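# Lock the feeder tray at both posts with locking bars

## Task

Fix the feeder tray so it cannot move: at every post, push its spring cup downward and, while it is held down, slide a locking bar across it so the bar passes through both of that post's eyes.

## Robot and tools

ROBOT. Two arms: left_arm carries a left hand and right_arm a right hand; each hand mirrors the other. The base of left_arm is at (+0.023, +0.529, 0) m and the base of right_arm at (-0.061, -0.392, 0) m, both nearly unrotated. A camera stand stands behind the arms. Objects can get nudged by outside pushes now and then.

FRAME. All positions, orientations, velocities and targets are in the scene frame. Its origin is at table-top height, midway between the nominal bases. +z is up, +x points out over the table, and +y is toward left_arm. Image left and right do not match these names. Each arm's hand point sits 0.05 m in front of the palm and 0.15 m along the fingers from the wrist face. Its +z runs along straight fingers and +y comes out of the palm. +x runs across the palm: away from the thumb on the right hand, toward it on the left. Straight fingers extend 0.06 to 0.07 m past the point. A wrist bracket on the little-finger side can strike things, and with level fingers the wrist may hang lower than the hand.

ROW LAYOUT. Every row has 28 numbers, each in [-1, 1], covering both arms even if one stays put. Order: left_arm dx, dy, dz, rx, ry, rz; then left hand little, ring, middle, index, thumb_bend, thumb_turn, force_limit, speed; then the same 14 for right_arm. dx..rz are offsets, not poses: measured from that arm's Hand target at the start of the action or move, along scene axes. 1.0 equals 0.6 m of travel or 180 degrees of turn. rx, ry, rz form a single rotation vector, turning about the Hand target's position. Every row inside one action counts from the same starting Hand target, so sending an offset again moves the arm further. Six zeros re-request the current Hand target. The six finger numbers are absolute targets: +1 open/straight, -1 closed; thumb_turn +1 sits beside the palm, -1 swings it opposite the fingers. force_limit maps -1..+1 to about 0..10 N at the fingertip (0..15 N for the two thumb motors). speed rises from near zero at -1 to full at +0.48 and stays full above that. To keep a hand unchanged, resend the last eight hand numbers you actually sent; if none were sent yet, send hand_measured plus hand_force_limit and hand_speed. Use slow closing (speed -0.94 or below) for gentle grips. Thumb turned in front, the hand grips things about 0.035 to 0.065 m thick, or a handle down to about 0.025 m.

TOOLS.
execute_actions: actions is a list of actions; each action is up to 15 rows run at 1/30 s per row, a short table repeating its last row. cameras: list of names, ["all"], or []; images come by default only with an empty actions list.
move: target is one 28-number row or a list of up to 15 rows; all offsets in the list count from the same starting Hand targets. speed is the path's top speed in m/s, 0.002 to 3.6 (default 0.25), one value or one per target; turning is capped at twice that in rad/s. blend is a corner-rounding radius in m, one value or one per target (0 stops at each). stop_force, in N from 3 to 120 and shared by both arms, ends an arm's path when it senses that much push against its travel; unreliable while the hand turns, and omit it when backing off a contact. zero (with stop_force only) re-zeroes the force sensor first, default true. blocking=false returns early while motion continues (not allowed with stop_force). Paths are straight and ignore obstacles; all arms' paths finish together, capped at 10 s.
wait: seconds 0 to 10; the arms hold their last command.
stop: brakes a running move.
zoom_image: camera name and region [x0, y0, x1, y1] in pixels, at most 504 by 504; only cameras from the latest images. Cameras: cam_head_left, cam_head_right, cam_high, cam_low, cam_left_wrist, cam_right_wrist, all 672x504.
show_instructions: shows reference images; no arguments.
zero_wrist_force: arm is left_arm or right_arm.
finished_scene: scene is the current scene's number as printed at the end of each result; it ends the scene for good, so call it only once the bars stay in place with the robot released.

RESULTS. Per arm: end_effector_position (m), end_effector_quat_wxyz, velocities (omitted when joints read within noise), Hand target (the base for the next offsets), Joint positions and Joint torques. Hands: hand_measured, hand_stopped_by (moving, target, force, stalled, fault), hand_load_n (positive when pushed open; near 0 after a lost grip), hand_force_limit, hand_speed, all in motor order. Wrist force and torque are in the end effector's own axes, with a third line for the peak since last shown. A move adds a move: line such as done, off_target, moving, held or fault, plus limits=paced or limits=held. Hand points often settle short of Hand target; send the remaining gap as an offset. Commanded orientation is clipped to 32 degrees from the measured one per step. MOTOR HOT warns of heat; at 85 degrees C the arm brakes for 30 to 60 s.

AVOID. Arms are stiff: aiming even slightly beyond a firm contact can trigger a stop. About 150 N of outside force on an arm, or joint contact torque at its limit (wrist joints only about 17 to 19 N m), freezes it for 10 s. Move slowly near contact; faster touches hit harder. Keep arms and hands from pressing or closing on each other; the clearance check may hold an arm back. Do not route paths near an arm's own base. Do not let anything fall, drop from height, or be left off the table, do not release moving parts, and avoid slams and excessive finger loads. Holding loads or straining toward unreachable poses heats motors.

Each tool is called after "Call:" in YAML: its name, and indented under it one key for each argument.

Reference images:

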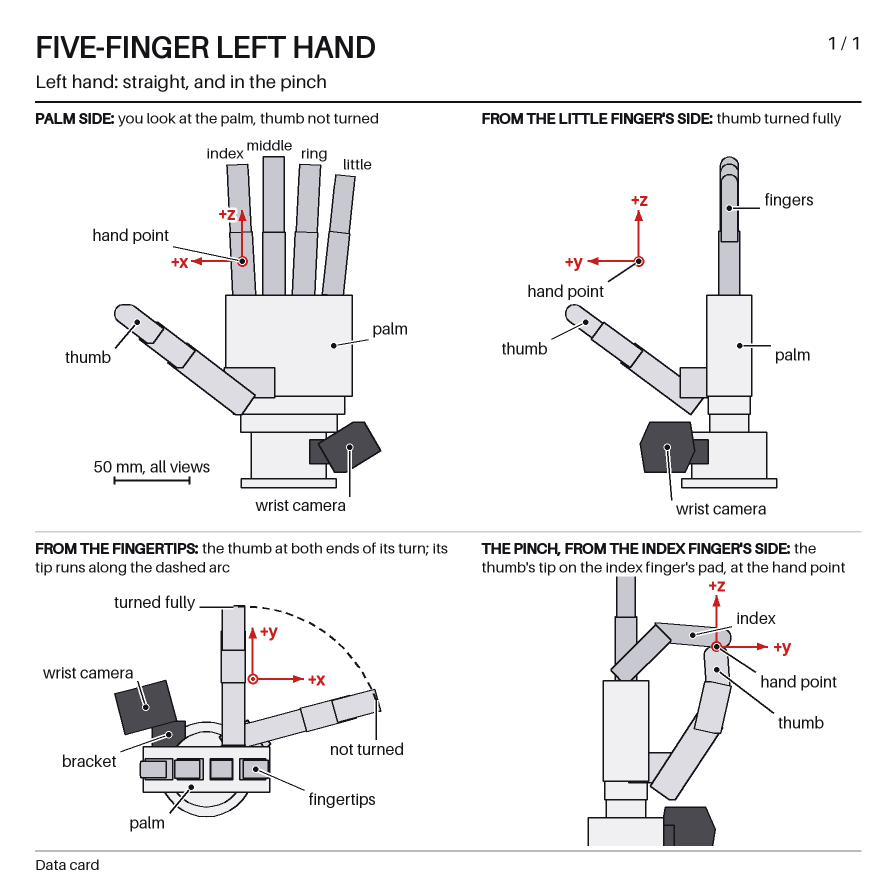

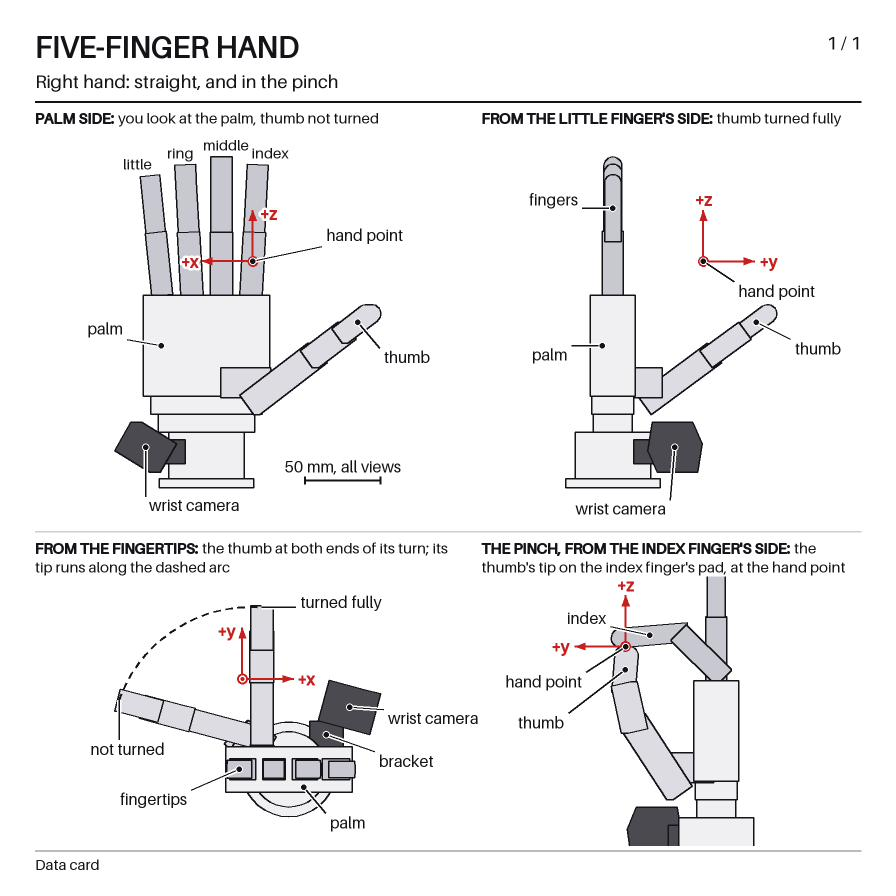

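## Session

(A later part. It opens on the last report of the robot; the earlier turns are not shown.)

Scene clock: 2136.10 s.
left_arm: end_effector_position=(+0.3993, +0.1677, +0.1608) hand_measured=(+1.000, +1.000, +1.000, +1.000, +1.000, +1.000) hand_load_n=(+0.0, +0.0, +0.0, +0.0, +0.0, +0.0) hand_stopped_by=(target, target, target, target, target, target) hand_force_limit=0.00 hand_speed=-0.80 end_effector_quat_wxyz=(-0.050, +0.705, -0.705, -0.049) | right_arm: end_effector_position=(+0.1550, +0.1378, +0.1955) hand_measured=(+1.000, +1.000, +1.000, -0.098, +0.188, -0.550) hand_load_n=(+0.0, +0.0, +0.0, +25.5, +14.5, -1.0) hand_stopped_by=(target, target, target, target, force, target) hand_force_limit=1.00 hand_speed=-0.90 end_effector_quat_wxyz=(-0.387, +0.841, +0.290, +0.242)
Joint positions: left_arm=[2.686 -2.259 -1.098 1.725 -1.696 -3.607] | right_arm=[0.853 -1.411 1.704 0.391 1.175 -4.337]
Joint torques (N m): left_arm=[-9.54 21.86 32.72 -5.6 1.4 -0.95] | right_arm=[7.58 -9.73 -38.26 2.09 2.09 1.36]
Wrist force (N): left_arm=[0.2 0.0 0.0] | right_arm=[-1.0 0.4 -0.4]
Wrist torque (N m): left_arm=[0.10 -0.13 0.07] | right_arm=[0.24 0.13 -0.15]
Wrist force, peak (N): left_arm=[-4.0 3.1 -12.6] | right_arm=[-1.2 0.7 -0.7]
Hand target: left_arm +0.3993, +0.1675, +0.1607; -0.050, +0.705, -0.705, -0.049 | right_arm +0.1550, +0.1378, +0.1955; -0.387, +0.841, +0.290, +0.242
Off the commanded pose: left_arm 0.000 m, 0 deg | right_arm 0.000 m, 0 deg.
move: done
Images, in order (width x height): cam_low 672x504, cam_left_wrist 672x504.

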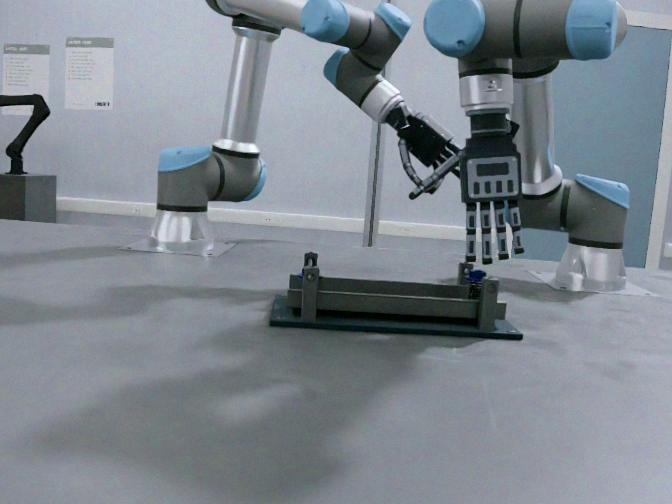

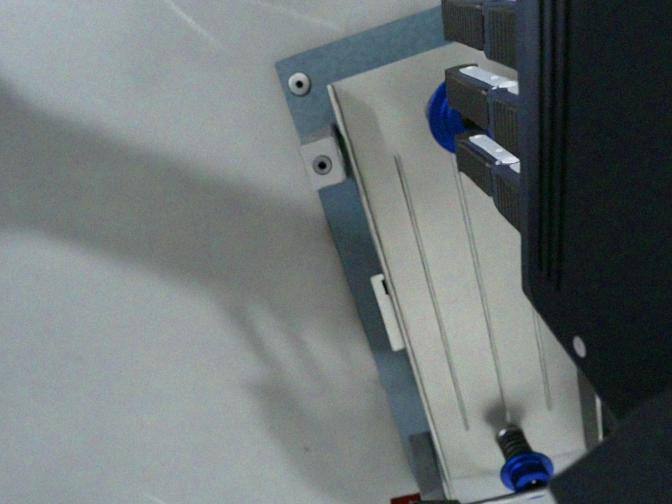

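Call:
move:
  target:
    - [0,-0.0017,0,0,0,0,1,1,1,1,1,1,0,-0.8,0,0,0,0,0,0,1,1,1,-0.1,-0.1,-0.55,1,-0.9]
    - [0,-0.0017,-0.0453,0,0,0,1,1,1,1,1,1,0,-0.8,0,0,0,0,0,0,1,1,1,-0.1,-0.1,-0.55,1,-0.9]
  speed: 0.02
  stop_force: 22
  cameras: ["cam_left_wrist","cam_low"]

Call:
zoom_image:
  camera: "cam_low"
  region: [455, 250, 515, 300]

Scene clock: 2149.07 s.
left_arm: end_effector_position=(+0.3993, +0.1665, +0.1336) hand_measured=(+1.000, +1.000, +1.000, +1.000, +1.000, +1.000) hand_load_n=(+0.0, +0.0, +0.0, +0.0, +0.0, +0.0) hand_stopped_by=(target, target, target, target, target, target) hand_force_limit=0.00 hand_speed=-0.80 end_effector_quat_wxyz=(-0.050, +0.705, -0.705, -0.049) | right_arm: end_effector_position=(+0.1550, +0.1378, +0.1955) hand_measured=(+1.000, +1.000, +1.000, -0.098, +0.188, -0.550) hand_load_n=(+0.0, +0.0, +0.0, +25.5, +14.5, -1.0) hand_stopped_by=(target, target, target, target, force, target) hand_force_limit=1.00 hand_speed=-0.90 end_effector_quat_wxyz=(-0.387, +0.841, +0.290, +0.242)
Joint positions: left_arm=[2.684 -2.278 -1.137 1.782 -1.696 -3.608] | right_arm=[0.853 -1.411 1.704 0.391 1.175 -4.337]
Joint torques (N m): left_arm=[-7.97 17.91 0.48 1.34 1.36 -0.76] | right_arm=[7.4 -9.34 -37.84 2.1 2 1.17]
Wrist force (N): left_arm=[-1.6 0.4 -14.0] | right_arm=[-1.0 0.7 -0.3]
Wrist torque (N m): left_arm=[0.94 -0.45 -0.05] | right_arm=[0.28 0.13 -0.14]
Wrist force, peak (N): left_arm=[-1.6 0.4 -14.2] | right_arm=[-1.3 0.7 -0.3]
Hand target: left_arm +0.3993, +0.1665, +0.1336; -0.050, +0.705, -0.705, -0.049 | right_arm +0.1550, +0.1378, +0.1955; -0.387, +0.841, +0.290, +0.242
Off the commanded pose: left_arm 0.000 m, 0 deg | right_arm 0.000 m, 0 deg.
move: done
Images, in order (width x height): cam_low 672x504, cam_left_wrist 672x504.

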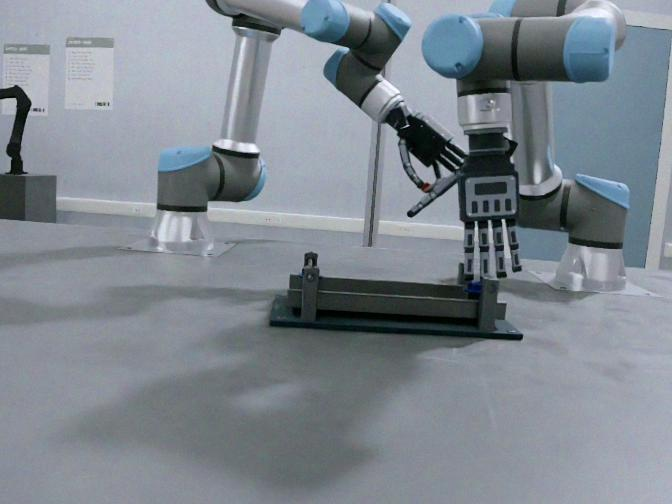

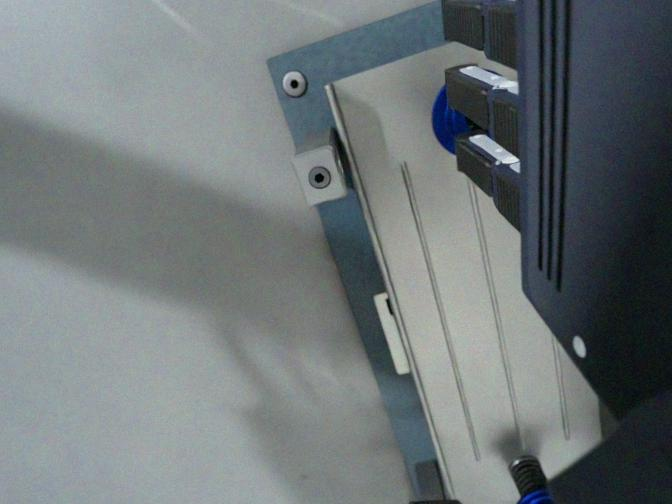

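Scaled by 8.400 from the camera's 672x504 image, which has a finer 960x720 frame.

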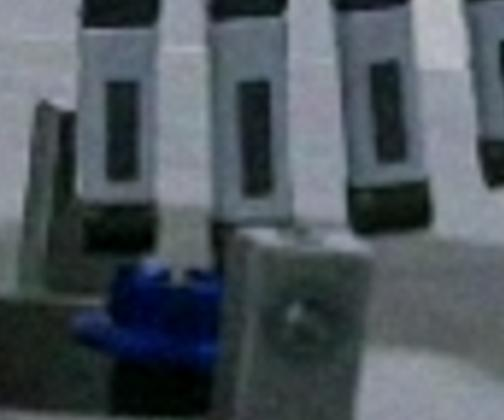

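Call:
zoom_image:
  camera: "cam_low"
  region: [280, 245, 340, 295]

Scaled by 8.400 from the camera's 672x504 image, which has a finer 960x720 frame.

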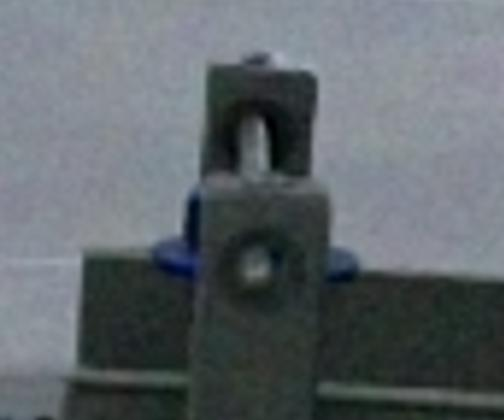

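Call:
move:
  target:
    - [0,0,0,0,0,0,1,1,1,1,1,1,0,-0.8,0,0.004,-0.1675,0,0,0,1,1,1,-0.1,-0.1,-0.55,1,-0.9]
    - [0,0,0,0,0,0,1,1,1,1,1,1,0,-0.8,0.048,0.004,-0.1675,0,0,0,1,1,1,-0.1,-0.1,-0.55,1,-0.9]
  speed: 0.08
  cameras: ["cam_left_wrist","cam_right_wrist","cam_low"]

Call:
zoom_image:
  camera: "cam_low"
  region: [430, 225, 520, 300]

Scene clock: 2196.50 s.
left_arm: end_effector_position=(+0.3993, +0.1665, +0.1336) hand_measured=(+1.000, +1.000, +1.000, +1.000, +1.000, +1.000) hand_load_n=(+0.0, +0.0, +0.0, +0.5, +0.0, +0.0) hand_stopped_by=(target, target, target, target, target, target) hand_force_limit=0.00 hand_speed=-0.80 end_effector_quat_wxyz=(-0.050, +0.705, -0.705, -0.049) | right_arm: end_effector_position=(+0.1836, +0.1402, +0.0950) hand_measured=(+1.000, +1.000, +1.000, -0.098, +0.188, -0.550) hand_load_n=(+0.0, +0.0, +0.0, +25.5, +14.5, -1.5) hand_stopped_by=(target, target, target, target, force, target) hand_force_limit=1.00 hand_speed=-0.90 end_effector_quat_wxyz=(-0.387, +0.841, +0.290, +0.242)
Joint positions: left_arm=[2.684 -2.278 -1.137 1.782 -1.696 -3.608] | right_arm=[0.803 -1.278 1.819 0.157 1.137 -4.372]
Joint torques (N m): left_arm=[1.75 18.27 1.43 1.49 1.19 1.17] | right_arm=[-8.39 -11.9 -35.61 2.25 -3.09 -1.89]
Wrist force (N): left_arm=[-1.5 0.5 -14.0] | right_arm=[-1.0 0.6 -0.3]
Wrist torque (N m): left_arm=[0.97 -0.46 -0.06] | right_arm=[0.26 0.13 -0.02]
Wrist force, peak (N): left_arm=[-1.6 0.4 -14.2] | right_arm=[-2.5 -1.6 -0.4]
Hand target: left_arm +0.3993, +0.1665, +0.1336; -0.050, +0.705, -0.705, -0.049 | right_arm +0.1838, +0.1402, +0.0950; -0.387, +0.841, +0.290, +0.242
Off the commanded pose: left_arm 0.000 m, 0 deg | right_arm 0.000 m, 0 deg.
move: done
Images, in order (width x height): cam_low 672x504, cam_left_wrist 672x504, cam_right_wrist 672x504.

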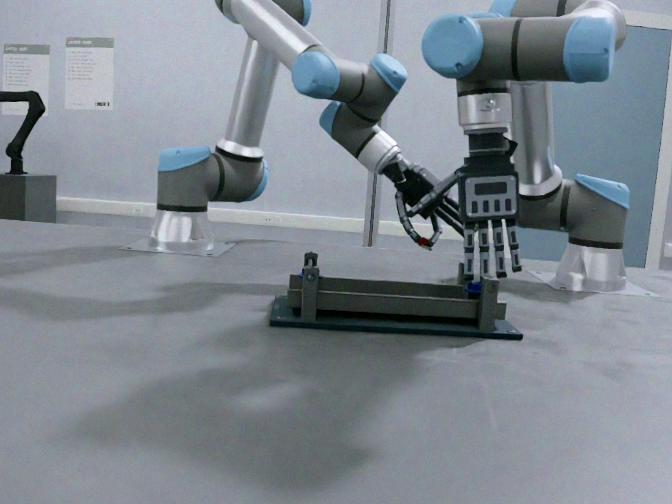

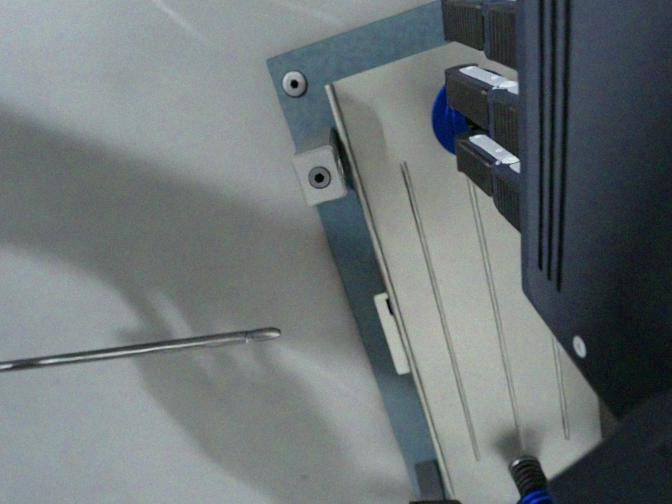

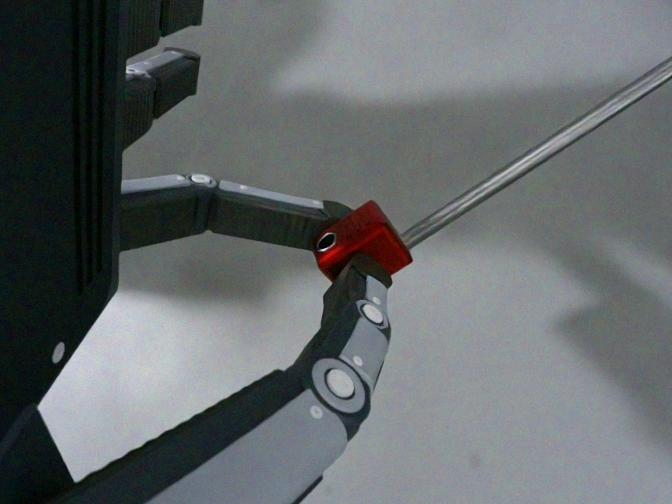

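Scaled by 5.600 from the camera's 672x504 image, which has a finer 960x720 frame.

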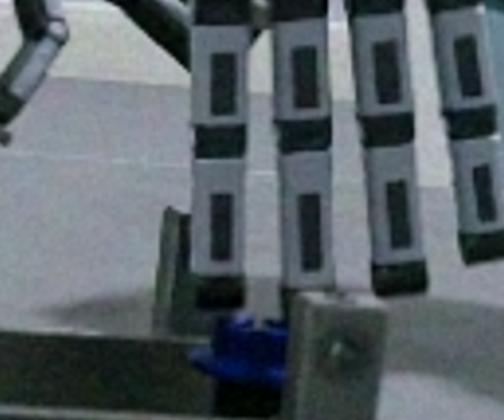

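Call:
zoom_image:
  camera: "cam_low"
  region: [380, 190, 480, 280]

Call:
zoom_image:
  camera: "cam_left_wrist"
  region: [0, 120, 360, 400]

Scaled by 5.040 from the camera's 672x504 image, which has a finer 960x720 frame.

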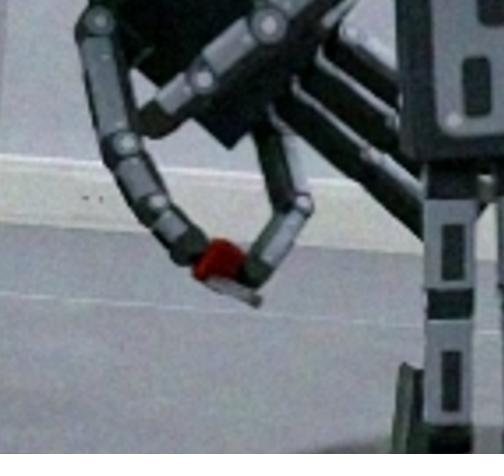

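Scaled by 1.400 from the camera's 672x504 image, which has a finer 960x720 frame.

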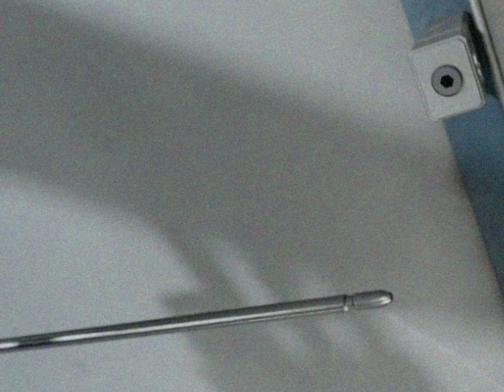

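Call:
move:
  target: [0,0,0,0,0,0,1,1,1,1,1,1,0,-0.8,0,0.035,-0.0085,0,0.0256,0.0367,1,1,1,-0.1,-0.1,-0.55,1,-0.9]
  speed: 0.05
  cameras: ["cam_left_wrist","cam_right_wrist","cam_low"]

Call:
zoom_image:
  camera: "cam_low"
  region: [420, 210, 510, 300]

Scene clock: 2245.73 s.
left_arm: end_effector_position=(+0.3993, +0.1665, +0.1336) hand_measured=(+1.000, +1.000, +1.000, +1.000, +1.000, +1.000) hand_load_n=(+0.0, +0.0, +0.0, +0.0, +0.0, +0.0) hand_stopped_by=(target, target, target, target, target, target) hand_force_limit=0.00 hand_speed=-0.80 end_effector_quat_wxyz=(-0.050, +0.705, -0.705, -0.049) | right_arm: end_effector_position=(+0.1838, +0.1611, +0.0899) hand_measured=(+1.000, +1.000, +1.000, -0.098, +0.188, -0.550) hand_load_n=(+0.0, +0.0, +0.0, +25.5, +14.0, -1.0) hand_stopped_by=(target, target, target, target, force, target) hand_force_limit=1.00 hand_speed=-0.90 end_effector_quat_wxyz=(-0.412, +0.832, +0.322, +0.186)
Joint positions: left_arm=[2.684 -2.278 -1.137 1.782 -1.696 -3.608] | right_arm=[0.77 -1.192 1.718 0.261 0.99 -4.438]
Joint torques (N m): left_arm=[8.88 19.13 1.23 1.29 1.2 1.25] | right_arm=[-8.64 -14.67 -34.95 2.46 -3.39 -1.9]
Wrist force (N): left_arm=[-1.6 0.3 -14.0] | right_arm=[-1.2 0.8 -0.1]
Wrist torque (N m): left_arm=[0.94 -0.44 -0.05] | right_arm=[0.27 0.14 -0.02]
Wrist force, peak (N): left_arm=[-1.9 0.4 -14.2] | right_arm=[-1.5 0.4 -0.2]
Hand target: left_arm +0.3993, +0.1665, +0.1336; -0.050, +0.705, -0.705, -0.049 | right_arm +0.1838, +0.1612, +0.0899; -0.412, +0.832, +0.322, +0.186
Off the commanded pose: left_arm 0.000 m, 0 deg | right_arm 0.000 m, 0 deg.
move: done
Images, in order (width x height): cam_low 672x504, cam_left_wrist 672x504, cam_right_wrist 672x504.

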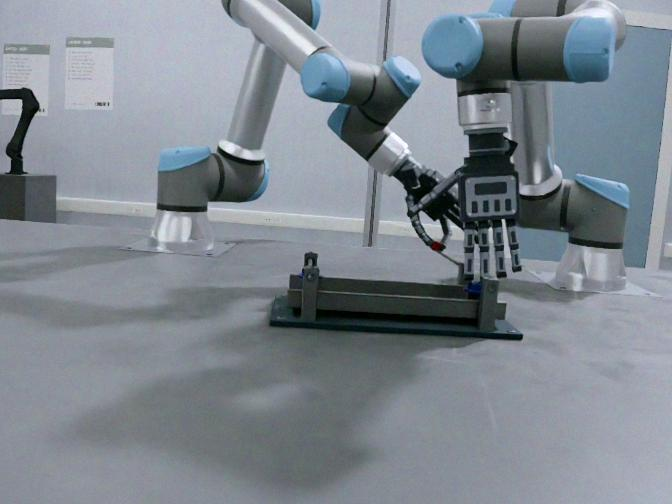

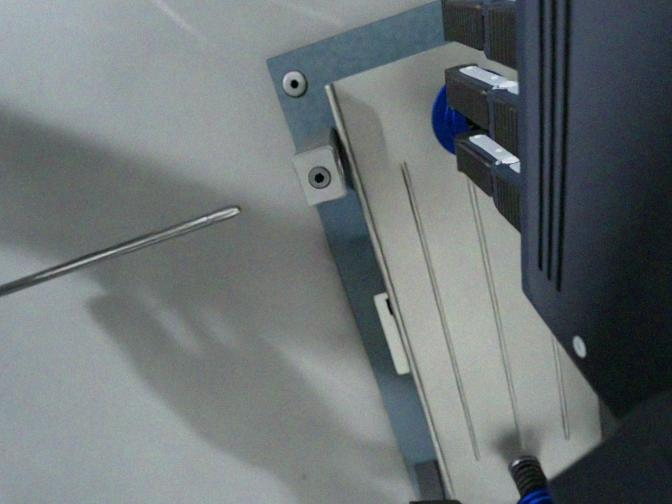

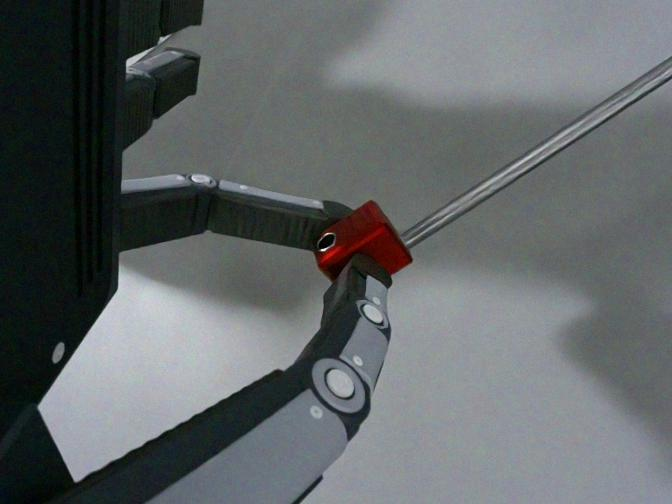

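Scaled by 5.600 from the camera's 672x504 image, which has a finer 960x720 frame.

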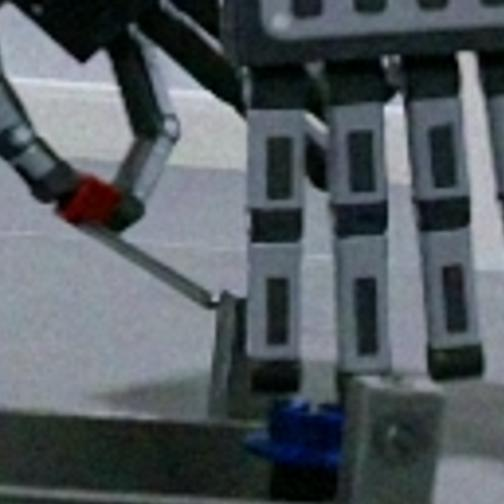

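Call:
move:
  target: [0,0,0,0,0,0,1,1,1,1,1,1,0,-0.8,0.0133,0.0058,-0.015,0,-0.01,0,1,1,1,-0.1,-0.1,-0.55,1,-0.9]
  speed: 0.05
  cameras: ["cam_left_wrist","cam_right_wrist","cam_low"]

Call:
zoom_image:
  camera: "cam_low"
  region: [430, 230, 490, 290]

Call:
zoom_image:
  camera: "cam_left_wrist"
  region: [0, 120, 360, 320]

Scene clock: 2289.03 s.
left_arm: end_effector_position=(+0.3993, +0.1665, +0.1336) hand_measured=(+1.000, +1.000, +1.000, +1.000, +1.000, +1.000) hand_load_n=(+0.0, +0.0, +0.0, +0.0, +0.0, +0.0) hand_stopped_by=(target, target, target, target, target, target) hand_force_limit=0.00 hand_speed=-0.80 end_effector_quat_wxyz=(-0.050, +0.705, -0.705, -0.049) | right_arm: end_effector_position=(+0.1917, +0.1646, +0.0810) hand_measured=(+1.000, +1.000, +1.000, -0.098, +0.188, -0.550) hand_load_n=(-0.5, +0.0, +0.0, +26.0, +14.5, -1.0) hand_stopped_by=(target, target, target, target, force, target) hand_force_limit=1.00 hand_speed=-0.90 end_effector_quat_wxyz=(-0.407, +0.829, +0.328, +0.198)
Joint positions: left_arm=[2.684 -2.278 -1.137 1.782 -1.696 -3.608] | right_arm=[0.773 -1.174 1.719 0.229 1.007 -4.454]
Joint torques (N m): left_arm=[9.35 19.19 0.7 1.34 1.36 1.19] | right_arm=[7.86 -14.55 -0.62 -0.57 1.93 -1.98]
Wrist force (N): left_arm=[-1.6 0.5 -14.1] | right_arm=[-1.0 0.6 -0.1]
Wrist torque (N m): left_arm=[0.98 -0.45 -0.05] | right_arm=[0.23 0.11 -0.01]
Wrist force, peak (N): left_arm=[-1.8 0.5 -14.2] | right_arm=[-1.6 0.7 -0.2]
Hand target: left_arm +0.3993, +0.1665, +0.1336; -0.050, +0.705, -0.705, -0.049 | right_arm +0.1918, +0.1647, +0.0809; -0.407, +0.829, +0.328, +0.199
Off the commanded pose: left_arm 0.000 m, 0 deg | right_arm 0.000 m, 0 deg.
move: done
Images, in order (width x height): cam_low 672x504, cam_left_wrist 672x504, cam_right_wrist 672x504.

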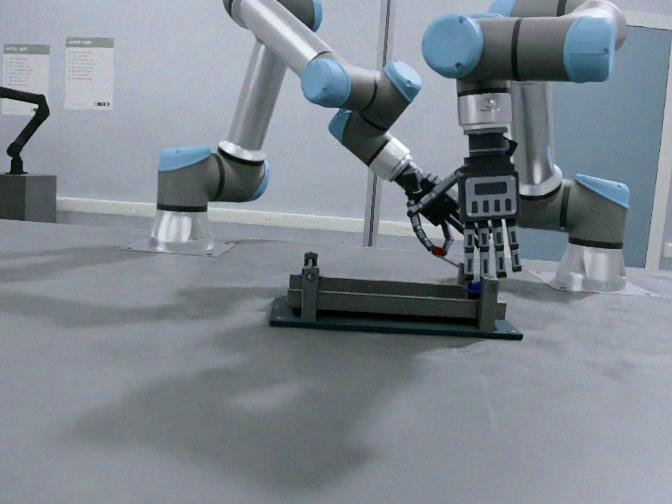

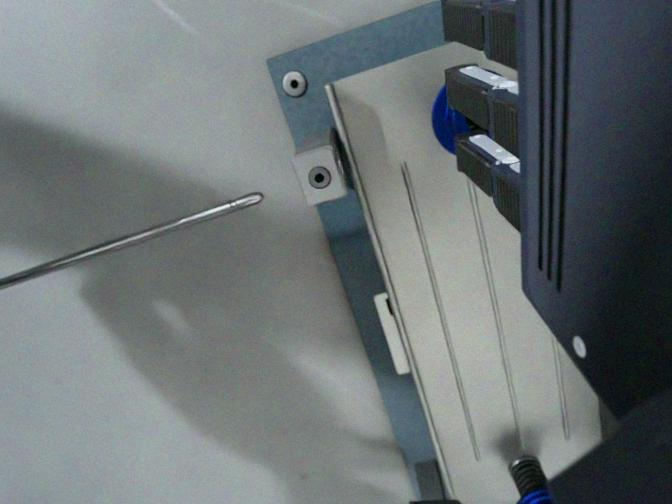

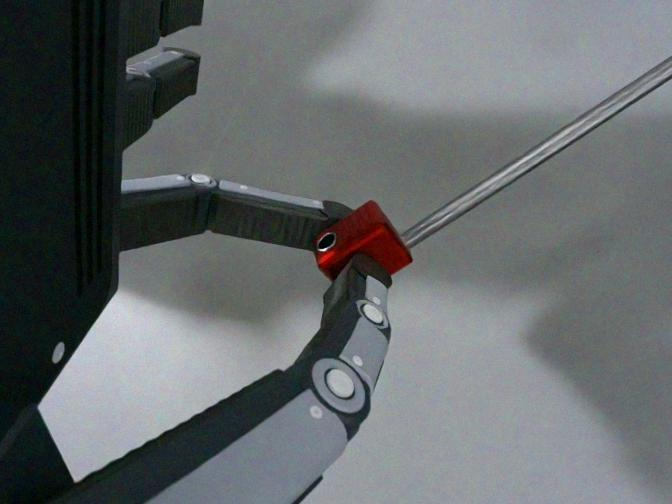

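Scaled by 8.400 from the camera's 672x504 image, which has a finer 960x720 frame.

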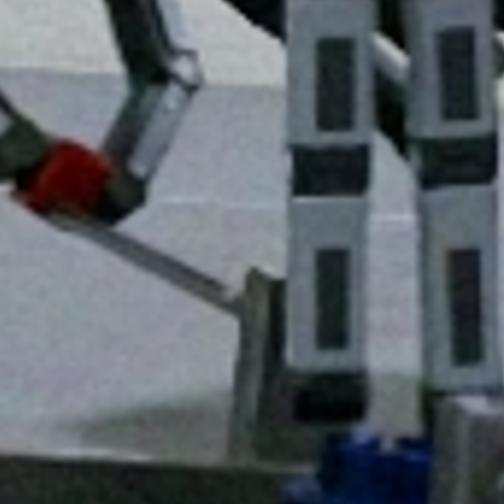

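Scaled by 1.400 from the camera's 672x504 image, which has a finer 960x720 frame.

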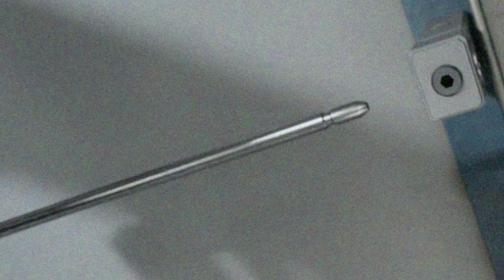

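Call:
zoom_image:
  camera: "cam_low"
  region: [432, 240, 472, 280]

Call:
zoom_image:
  camera: "cam_left_wrist"
  region: [250, 0, 460, 210]

Scaled by 12.600 from the camera's 672x504 image, which has a finer 960x720 frame.

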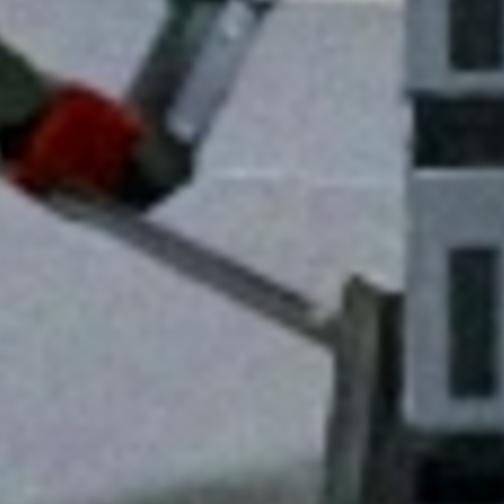

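Scaled by 2.400 from the camera's 672x504 image, which has a finer 960x720 frame.

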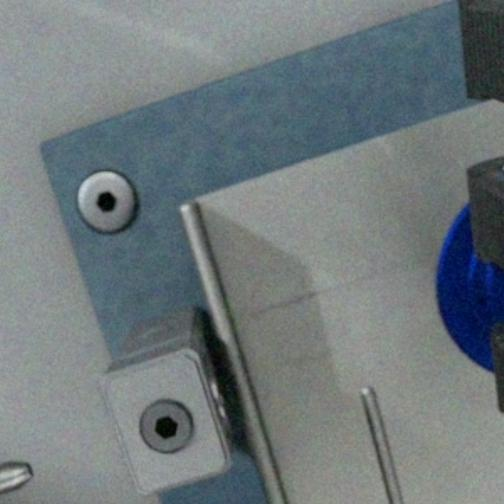

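Call:
move:
  target: [0,0,0,0,0,0,1,1,1,1,1,1,0,-0.8,0,0.0165,0.0017,0,0.005,-0.0139,1,1,1,-0.1,-0.1,-0.55,1,-0.9]
  speed: 0.03
  cameras: ["cam_left_wrist","cam_right_wrist","cam_low"]

Call:
zoom_image:
  camera: "cam_low"
  region: [432, 240, 472, 280]

Call:
zoom_image:
  camera: "cam_left_wrist"
  region: [150, 100, 360, 260]

Scene clock: 2370.87 s.
left_arm: end_effector_position=(+0.3993, +0.1665, +0.1336) hand_measured=(+1.000, +1.000, +1.000, +1.000, +1.000, +1.000) hand_load_n=(+0.0, +0.0, +0.0, +0.0, +0.0, +0.0) hand_stopped_by=(target, target, target, target, target, target) hand_force_limit=0.00 hand_speed=-0.80 end_effector_quat_wxyz=(-0.050, +0.705, -0.705, -0.049) | right_arm: end_effector_position=(+0.1918, +0.1745, +0.0819) hand_measured=(+1.000, +1.000, +1.000, -0.098, +0.188, -0.550) hand_load_n=(+0.0, +0.0, +0.0, +25.5, +14.5, -1.5) hand_stopped_by=(target, target, target, target, force, target) hand_force_limit=1.00 hand_speed=-0.90 end_effector_quat_wxyz=(-0.405, +0.838, +0.307, +0.201)
Joint positions: left_arm=[2.684 -2.278 -1.137 1.782 -1.696 -3.608] | right_arm=[0.798 -1.163 1.694 0.221 1.049 -4.389]
Joint torques (N m): left_arm=[8.7 19 0.71 1.15 1.32 1.39] | right_arm=[8.12 -15.32 -35.14 -0.74 2.05 1.37]
Wrist force (N): left_arm=[-1.6 0.5 -14.1] | right_arm=[-1.0 0.9 -0.4]
Wrist torque (N m): left_arm=[0.97 -0.45 -0.06] | right_arm=[0.32 0.12 -0.15]
Wrist force, peak (N): left_arm=[-1.7 0.3 -14.2] | right_arm=[-1.4 0.5 -0.2]
Hand target: left_arm +0.3993, +0.1665, +0.1336; -0.050, +0.705, -0.705, -0.049 | right_arm +0.1918, +0.1746, +0.0819; -0.405, +0.838, +0.307, +0.201
Off the commanded pose: left_arm 0.000 m, 0 deg | right_arm 0.000 m, 0 deg.
move: done
Images, in order (width x height): cam_low 672x504, cam_left_wrist 672x504, cam_right_wrist 672x504.

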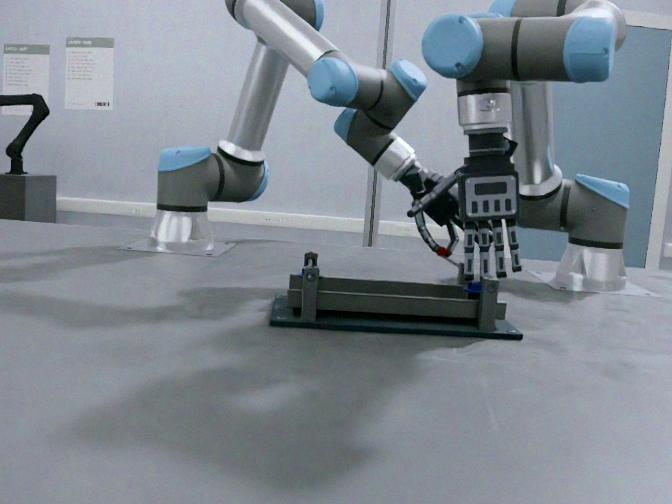

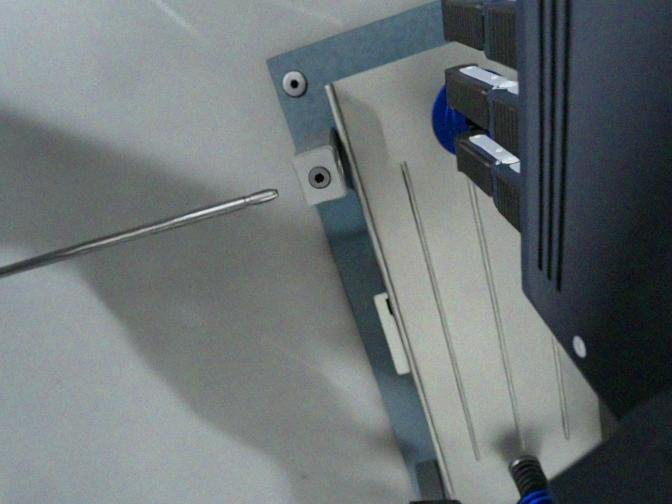

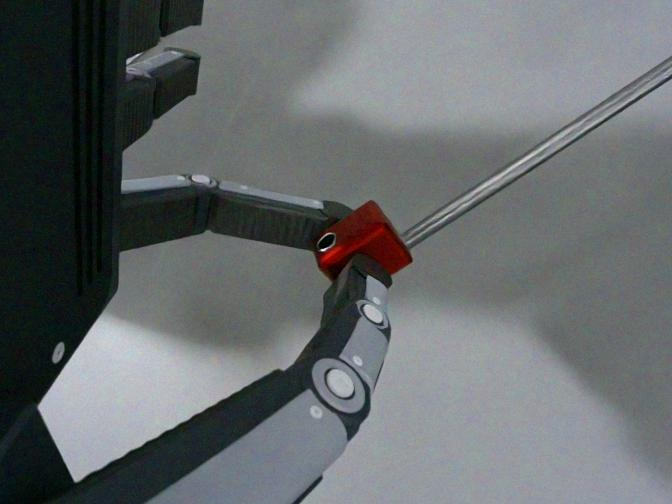

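Scaled by 12.600 from the camera's 672x504 image, which has a finer 960x720 frame.

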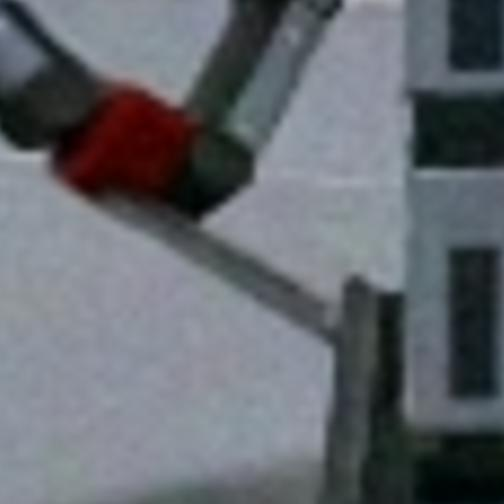

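Scaled by 2.400 from the camera's 672x504 image, which has a finer 960x720 frame.

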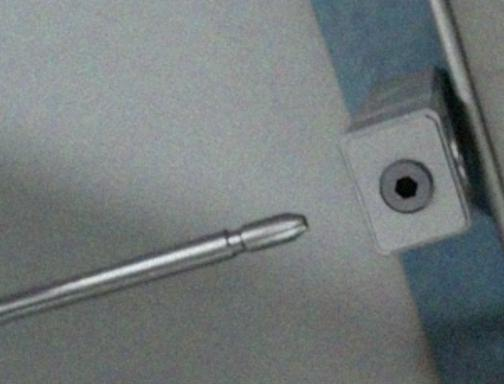

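Call:
move:
  target: [0,0,0,0,0,0,1,1,1,1,1,1,0,-0.8,0.02,0.004,-0.0017,0,0,0,1,1,1,-0.1,-0.1,-0.55,1,-0.9]
  speed: 0.015
  stop_force: 4
  cameras: ["cam_left_wrist","cam_right_wrist","cam_low"]

Call:
zoom_image:
  camera: "cam_low"
  region: [432, 240, 512, 300]

Call:
zoom_image:
  camera: "cam_left_wrist"
  region: [150, 100, 360, 260]

Scene clock: 2389.43 s.
left_arm: end_effector_position=(+0.3993, +0.1665, +0.1336) hand_measured=(+1.000, +1.000, +1.000, +1.000, +1.000, +1.000) hand_load_n=(+0.0, +0.0, +0.0, +0.0, +0.0, +0.0) hand_stopped_by=(target, target, target, target, target, target) hand_force_limit=0.00 hand_speed=-0.80 end_effector_quat_wxyz=(-0.050, +0.705, -0.705, -0.049) | right_arm: end_effector_position=(+0.2037, +0.1770, +0.0809) hand_measured=(+1.000, +1.000, +1.000, -0.098, +0.188, -0.550) hand_load_n=(+0.0, +0.0, +0.0, +25.5, +14.5, -1.0) hand_stopped_by=(target, target, target, target, force, target) hand_force_limit=1.00 hand_speed=-0.90 end_effector_quat_wxyz=(-0.405, +0.838, +0.307, +0.201)
Joint positions: left_arm=[2.684 -2.278 -1.137 1.782 -1.696 -3.608] | right_arm=[0.783 -1.144 1.669 0.232 1.038 -4.401]
Joint torques (N m): left_arm=[9.27 19.71 0.49 0.98 1.27 1.22] | right_arm=[-8.97 -16 -35.27 2.43 -3.25 -1.69]
Wrist force (N): left_arm=[-1.5 0.3 -13.9] | right_arm=[-1.0 0.7 -0.2]
Wrist torque (N m): left_arm=[0.94 -0.45 -0.05] | right_arm=[0.27 0.10 -0.16]
Wrist force, peak (N): left_arm=[-1.6 0.3 -14.2] | right_arm=[-1.5 0.6 -0.3]
Hand target: left_arm +0.3993, +0.1665, +0.1336; -0.050, +0.705, -0.705, -0.049 | right_arm +0.2038, +0.1770, +0.0809; -0.405, +0.838, +0.307, +0.201
Off the commanded pose: left_arm 0.000 m, 0 deg | right_arm 0.000 m, 0 deg.
move: done
Images, in order (width x height): cam_low 672x504, cam_left_wrist 672x504, cam_right_wrist 672x504.

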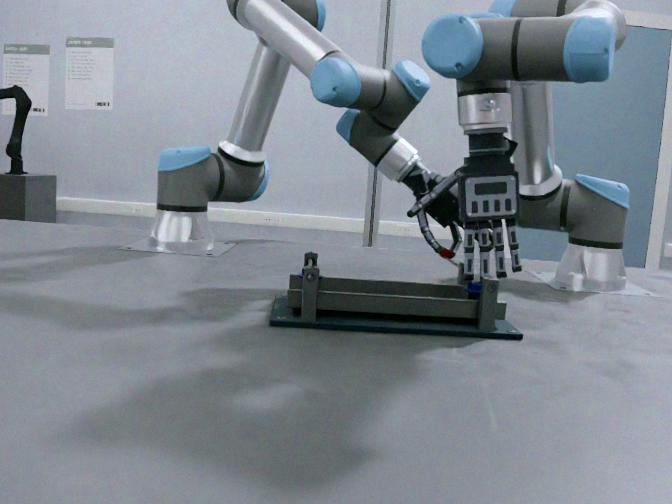

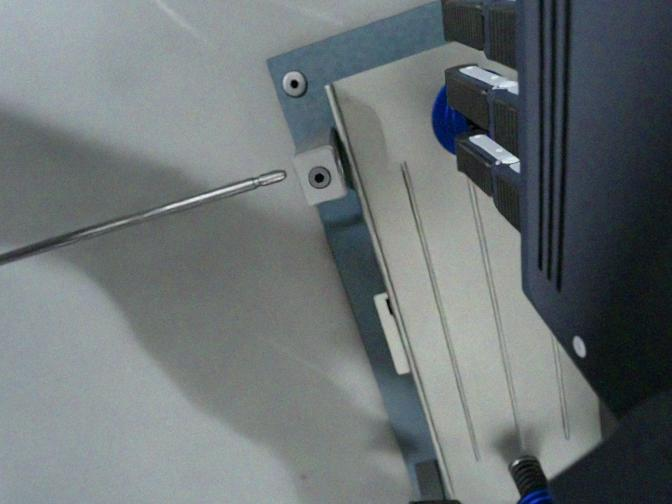

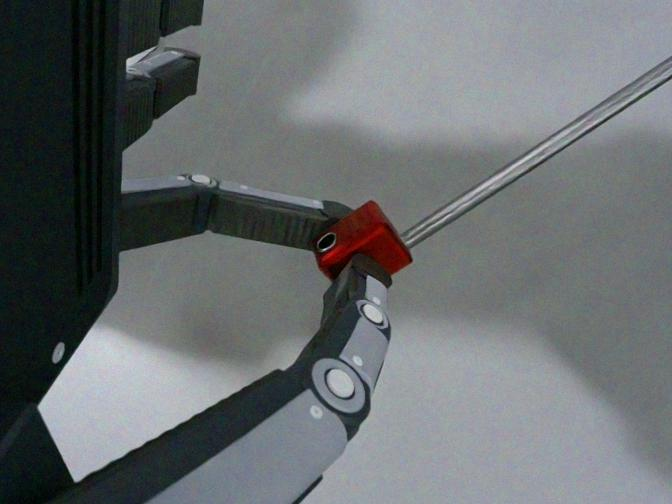

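Scaled by 6.300 from the camera's 672x504 image, which has a finer 960x720 frame.

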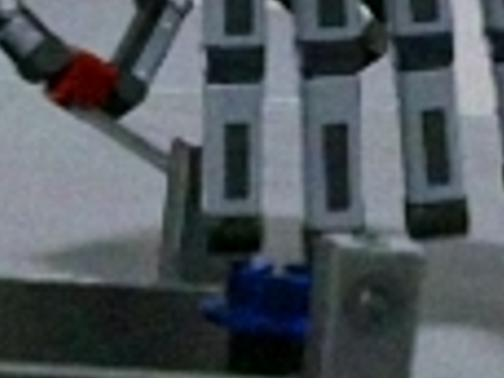

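Scaled by 2.400 from the camera's 672x504 image, which has a finer 960x720 frame.

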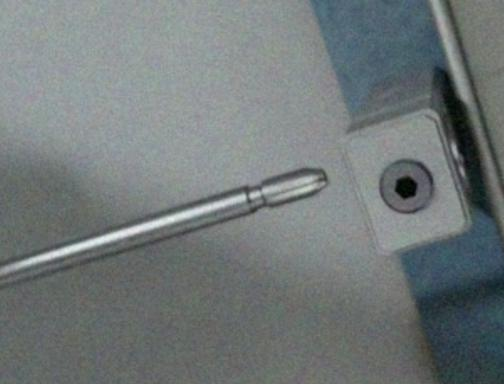

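Call:
wait:
  seconds: 0
  cameras: ["cam_left_wrist","cam_low"]

Call:
zoom_image:
  camera: "cam_left_wrist"
  region: [200, 100, 410, 260]

Call:
zoom_image:
  camera: "cam_low"
  region: [420, 230, 520, 310]

Scene clock: 2431.03 s.
left_arm: end_effector_position=(+0.3993, +0.1665, +0.1336) hand_measured=(+1.000, +1.000, +1.000, +1.000, +1.000, +1.000) hand_load_n=(+0.0, +0.0, +0.0, +0.0, +0.0, +0.0) hand_stopped_by=(target, target, target, target, target, target) hand_force_limit=0.00 hand_speed=-0.80 end_effector_quat_wxyz=(-0.050, +0.705, -0.705, -0.049) | right_arm: end_effector_position=(+0.2038, +0.1770, +0.0809) hand_measured=(+1.000, +1.000, +1.000, -0.098, +0.188, -0.550) hand_load_n=(+0.0, +0.0, +0.0, +25.5, +14.0, -1.0) hand_stopped_by=(target, target, target, target, force, target) hand_force_limit=1.00 hand_speed=-0.90 end_effector_quat_wxyz=(-0.405, +0.838, +0.307, +0.201)
Joint positions: left_arm=[2.684 -2.278 -1.137 1.782 -1.696 -3.608] | right_arm=[0.783 -1.144 1.669 0.232 1.038 -4.401]
Joint torques (N m): left_arm=[9.21 19.05 1.16 0.83 1.16 1.29] | right_arm=[-8.4 -15.34 -34.99 2.46 -3.23 -1.51]
Wrist force (N): left_arm=[-1.6 0.5 -14.0] | right_arm=[-1.2 0.6 -0.5]
Wrist torque (N m): left_arm=[0.97 -0.45 -0.06] | right_arm=[0.27 0.14 -0.17]
Wrist force, peak (N): left_arm=[-1.7 0.6 -14.1] | right_arm=[-1.3 1.1 -0.4]
Hand target: left_arm +0.3993, +0.1665, +0.1336; -0.050, +0.705, -0.705, -0.049 | right_arm +0.2038, +0.1770, +0.0809; -0.405, +0.838, +0.307, +0.201
Off the commanded pose: left_arm 0.000 m, 0 deg | right_arm 0.000 m, 0 deg.
Images, in order (width x height): cam_low 672x504, cam_left_wrist 672x504.

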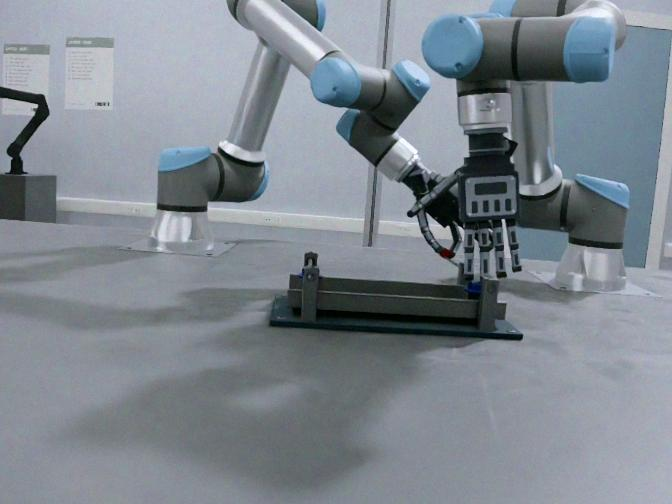

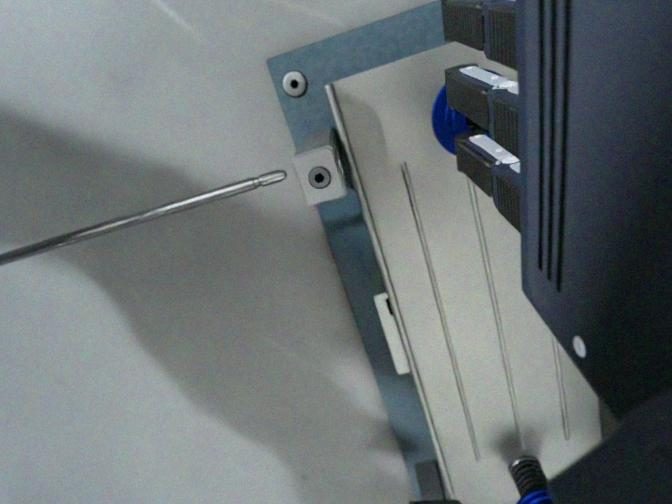

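Scaled by 2.400 from the camera's 672x504 image, which has a finer 960x720 frame.

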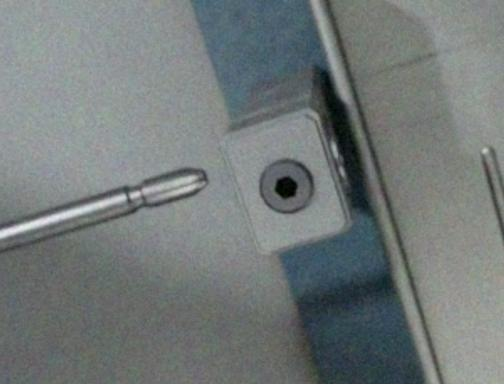

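Scaled by 5.040 from the camera's 672x504 image, which has a finer 960x720 frame.

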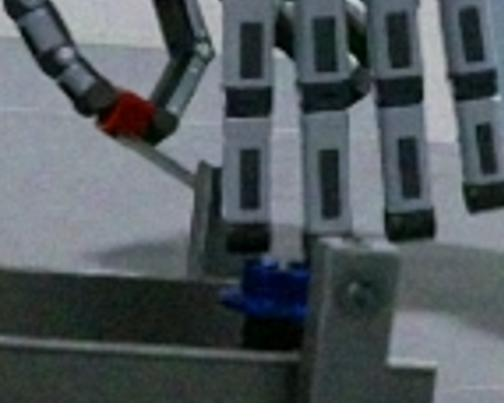

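Call:
zoom_image:
  camera: "cam_low"
  region: [436, 244, 486, 284]

Call:
zoom_image:
  camera: "cam_left_wrist"
  region: [264, 120, 364, 210]

Scaled by 10.080 from the camera's 672x504 image, which has a finer 960x720 frame.

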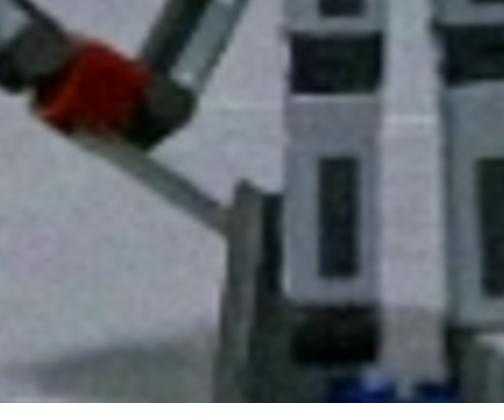

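Scaled by 5.040 from the camera's 672x504 image, which has a finer 960x720 frame.

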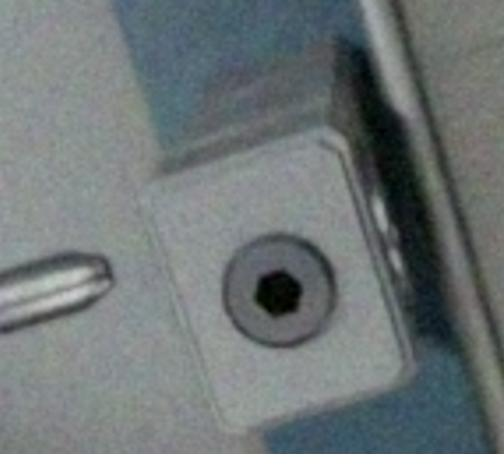

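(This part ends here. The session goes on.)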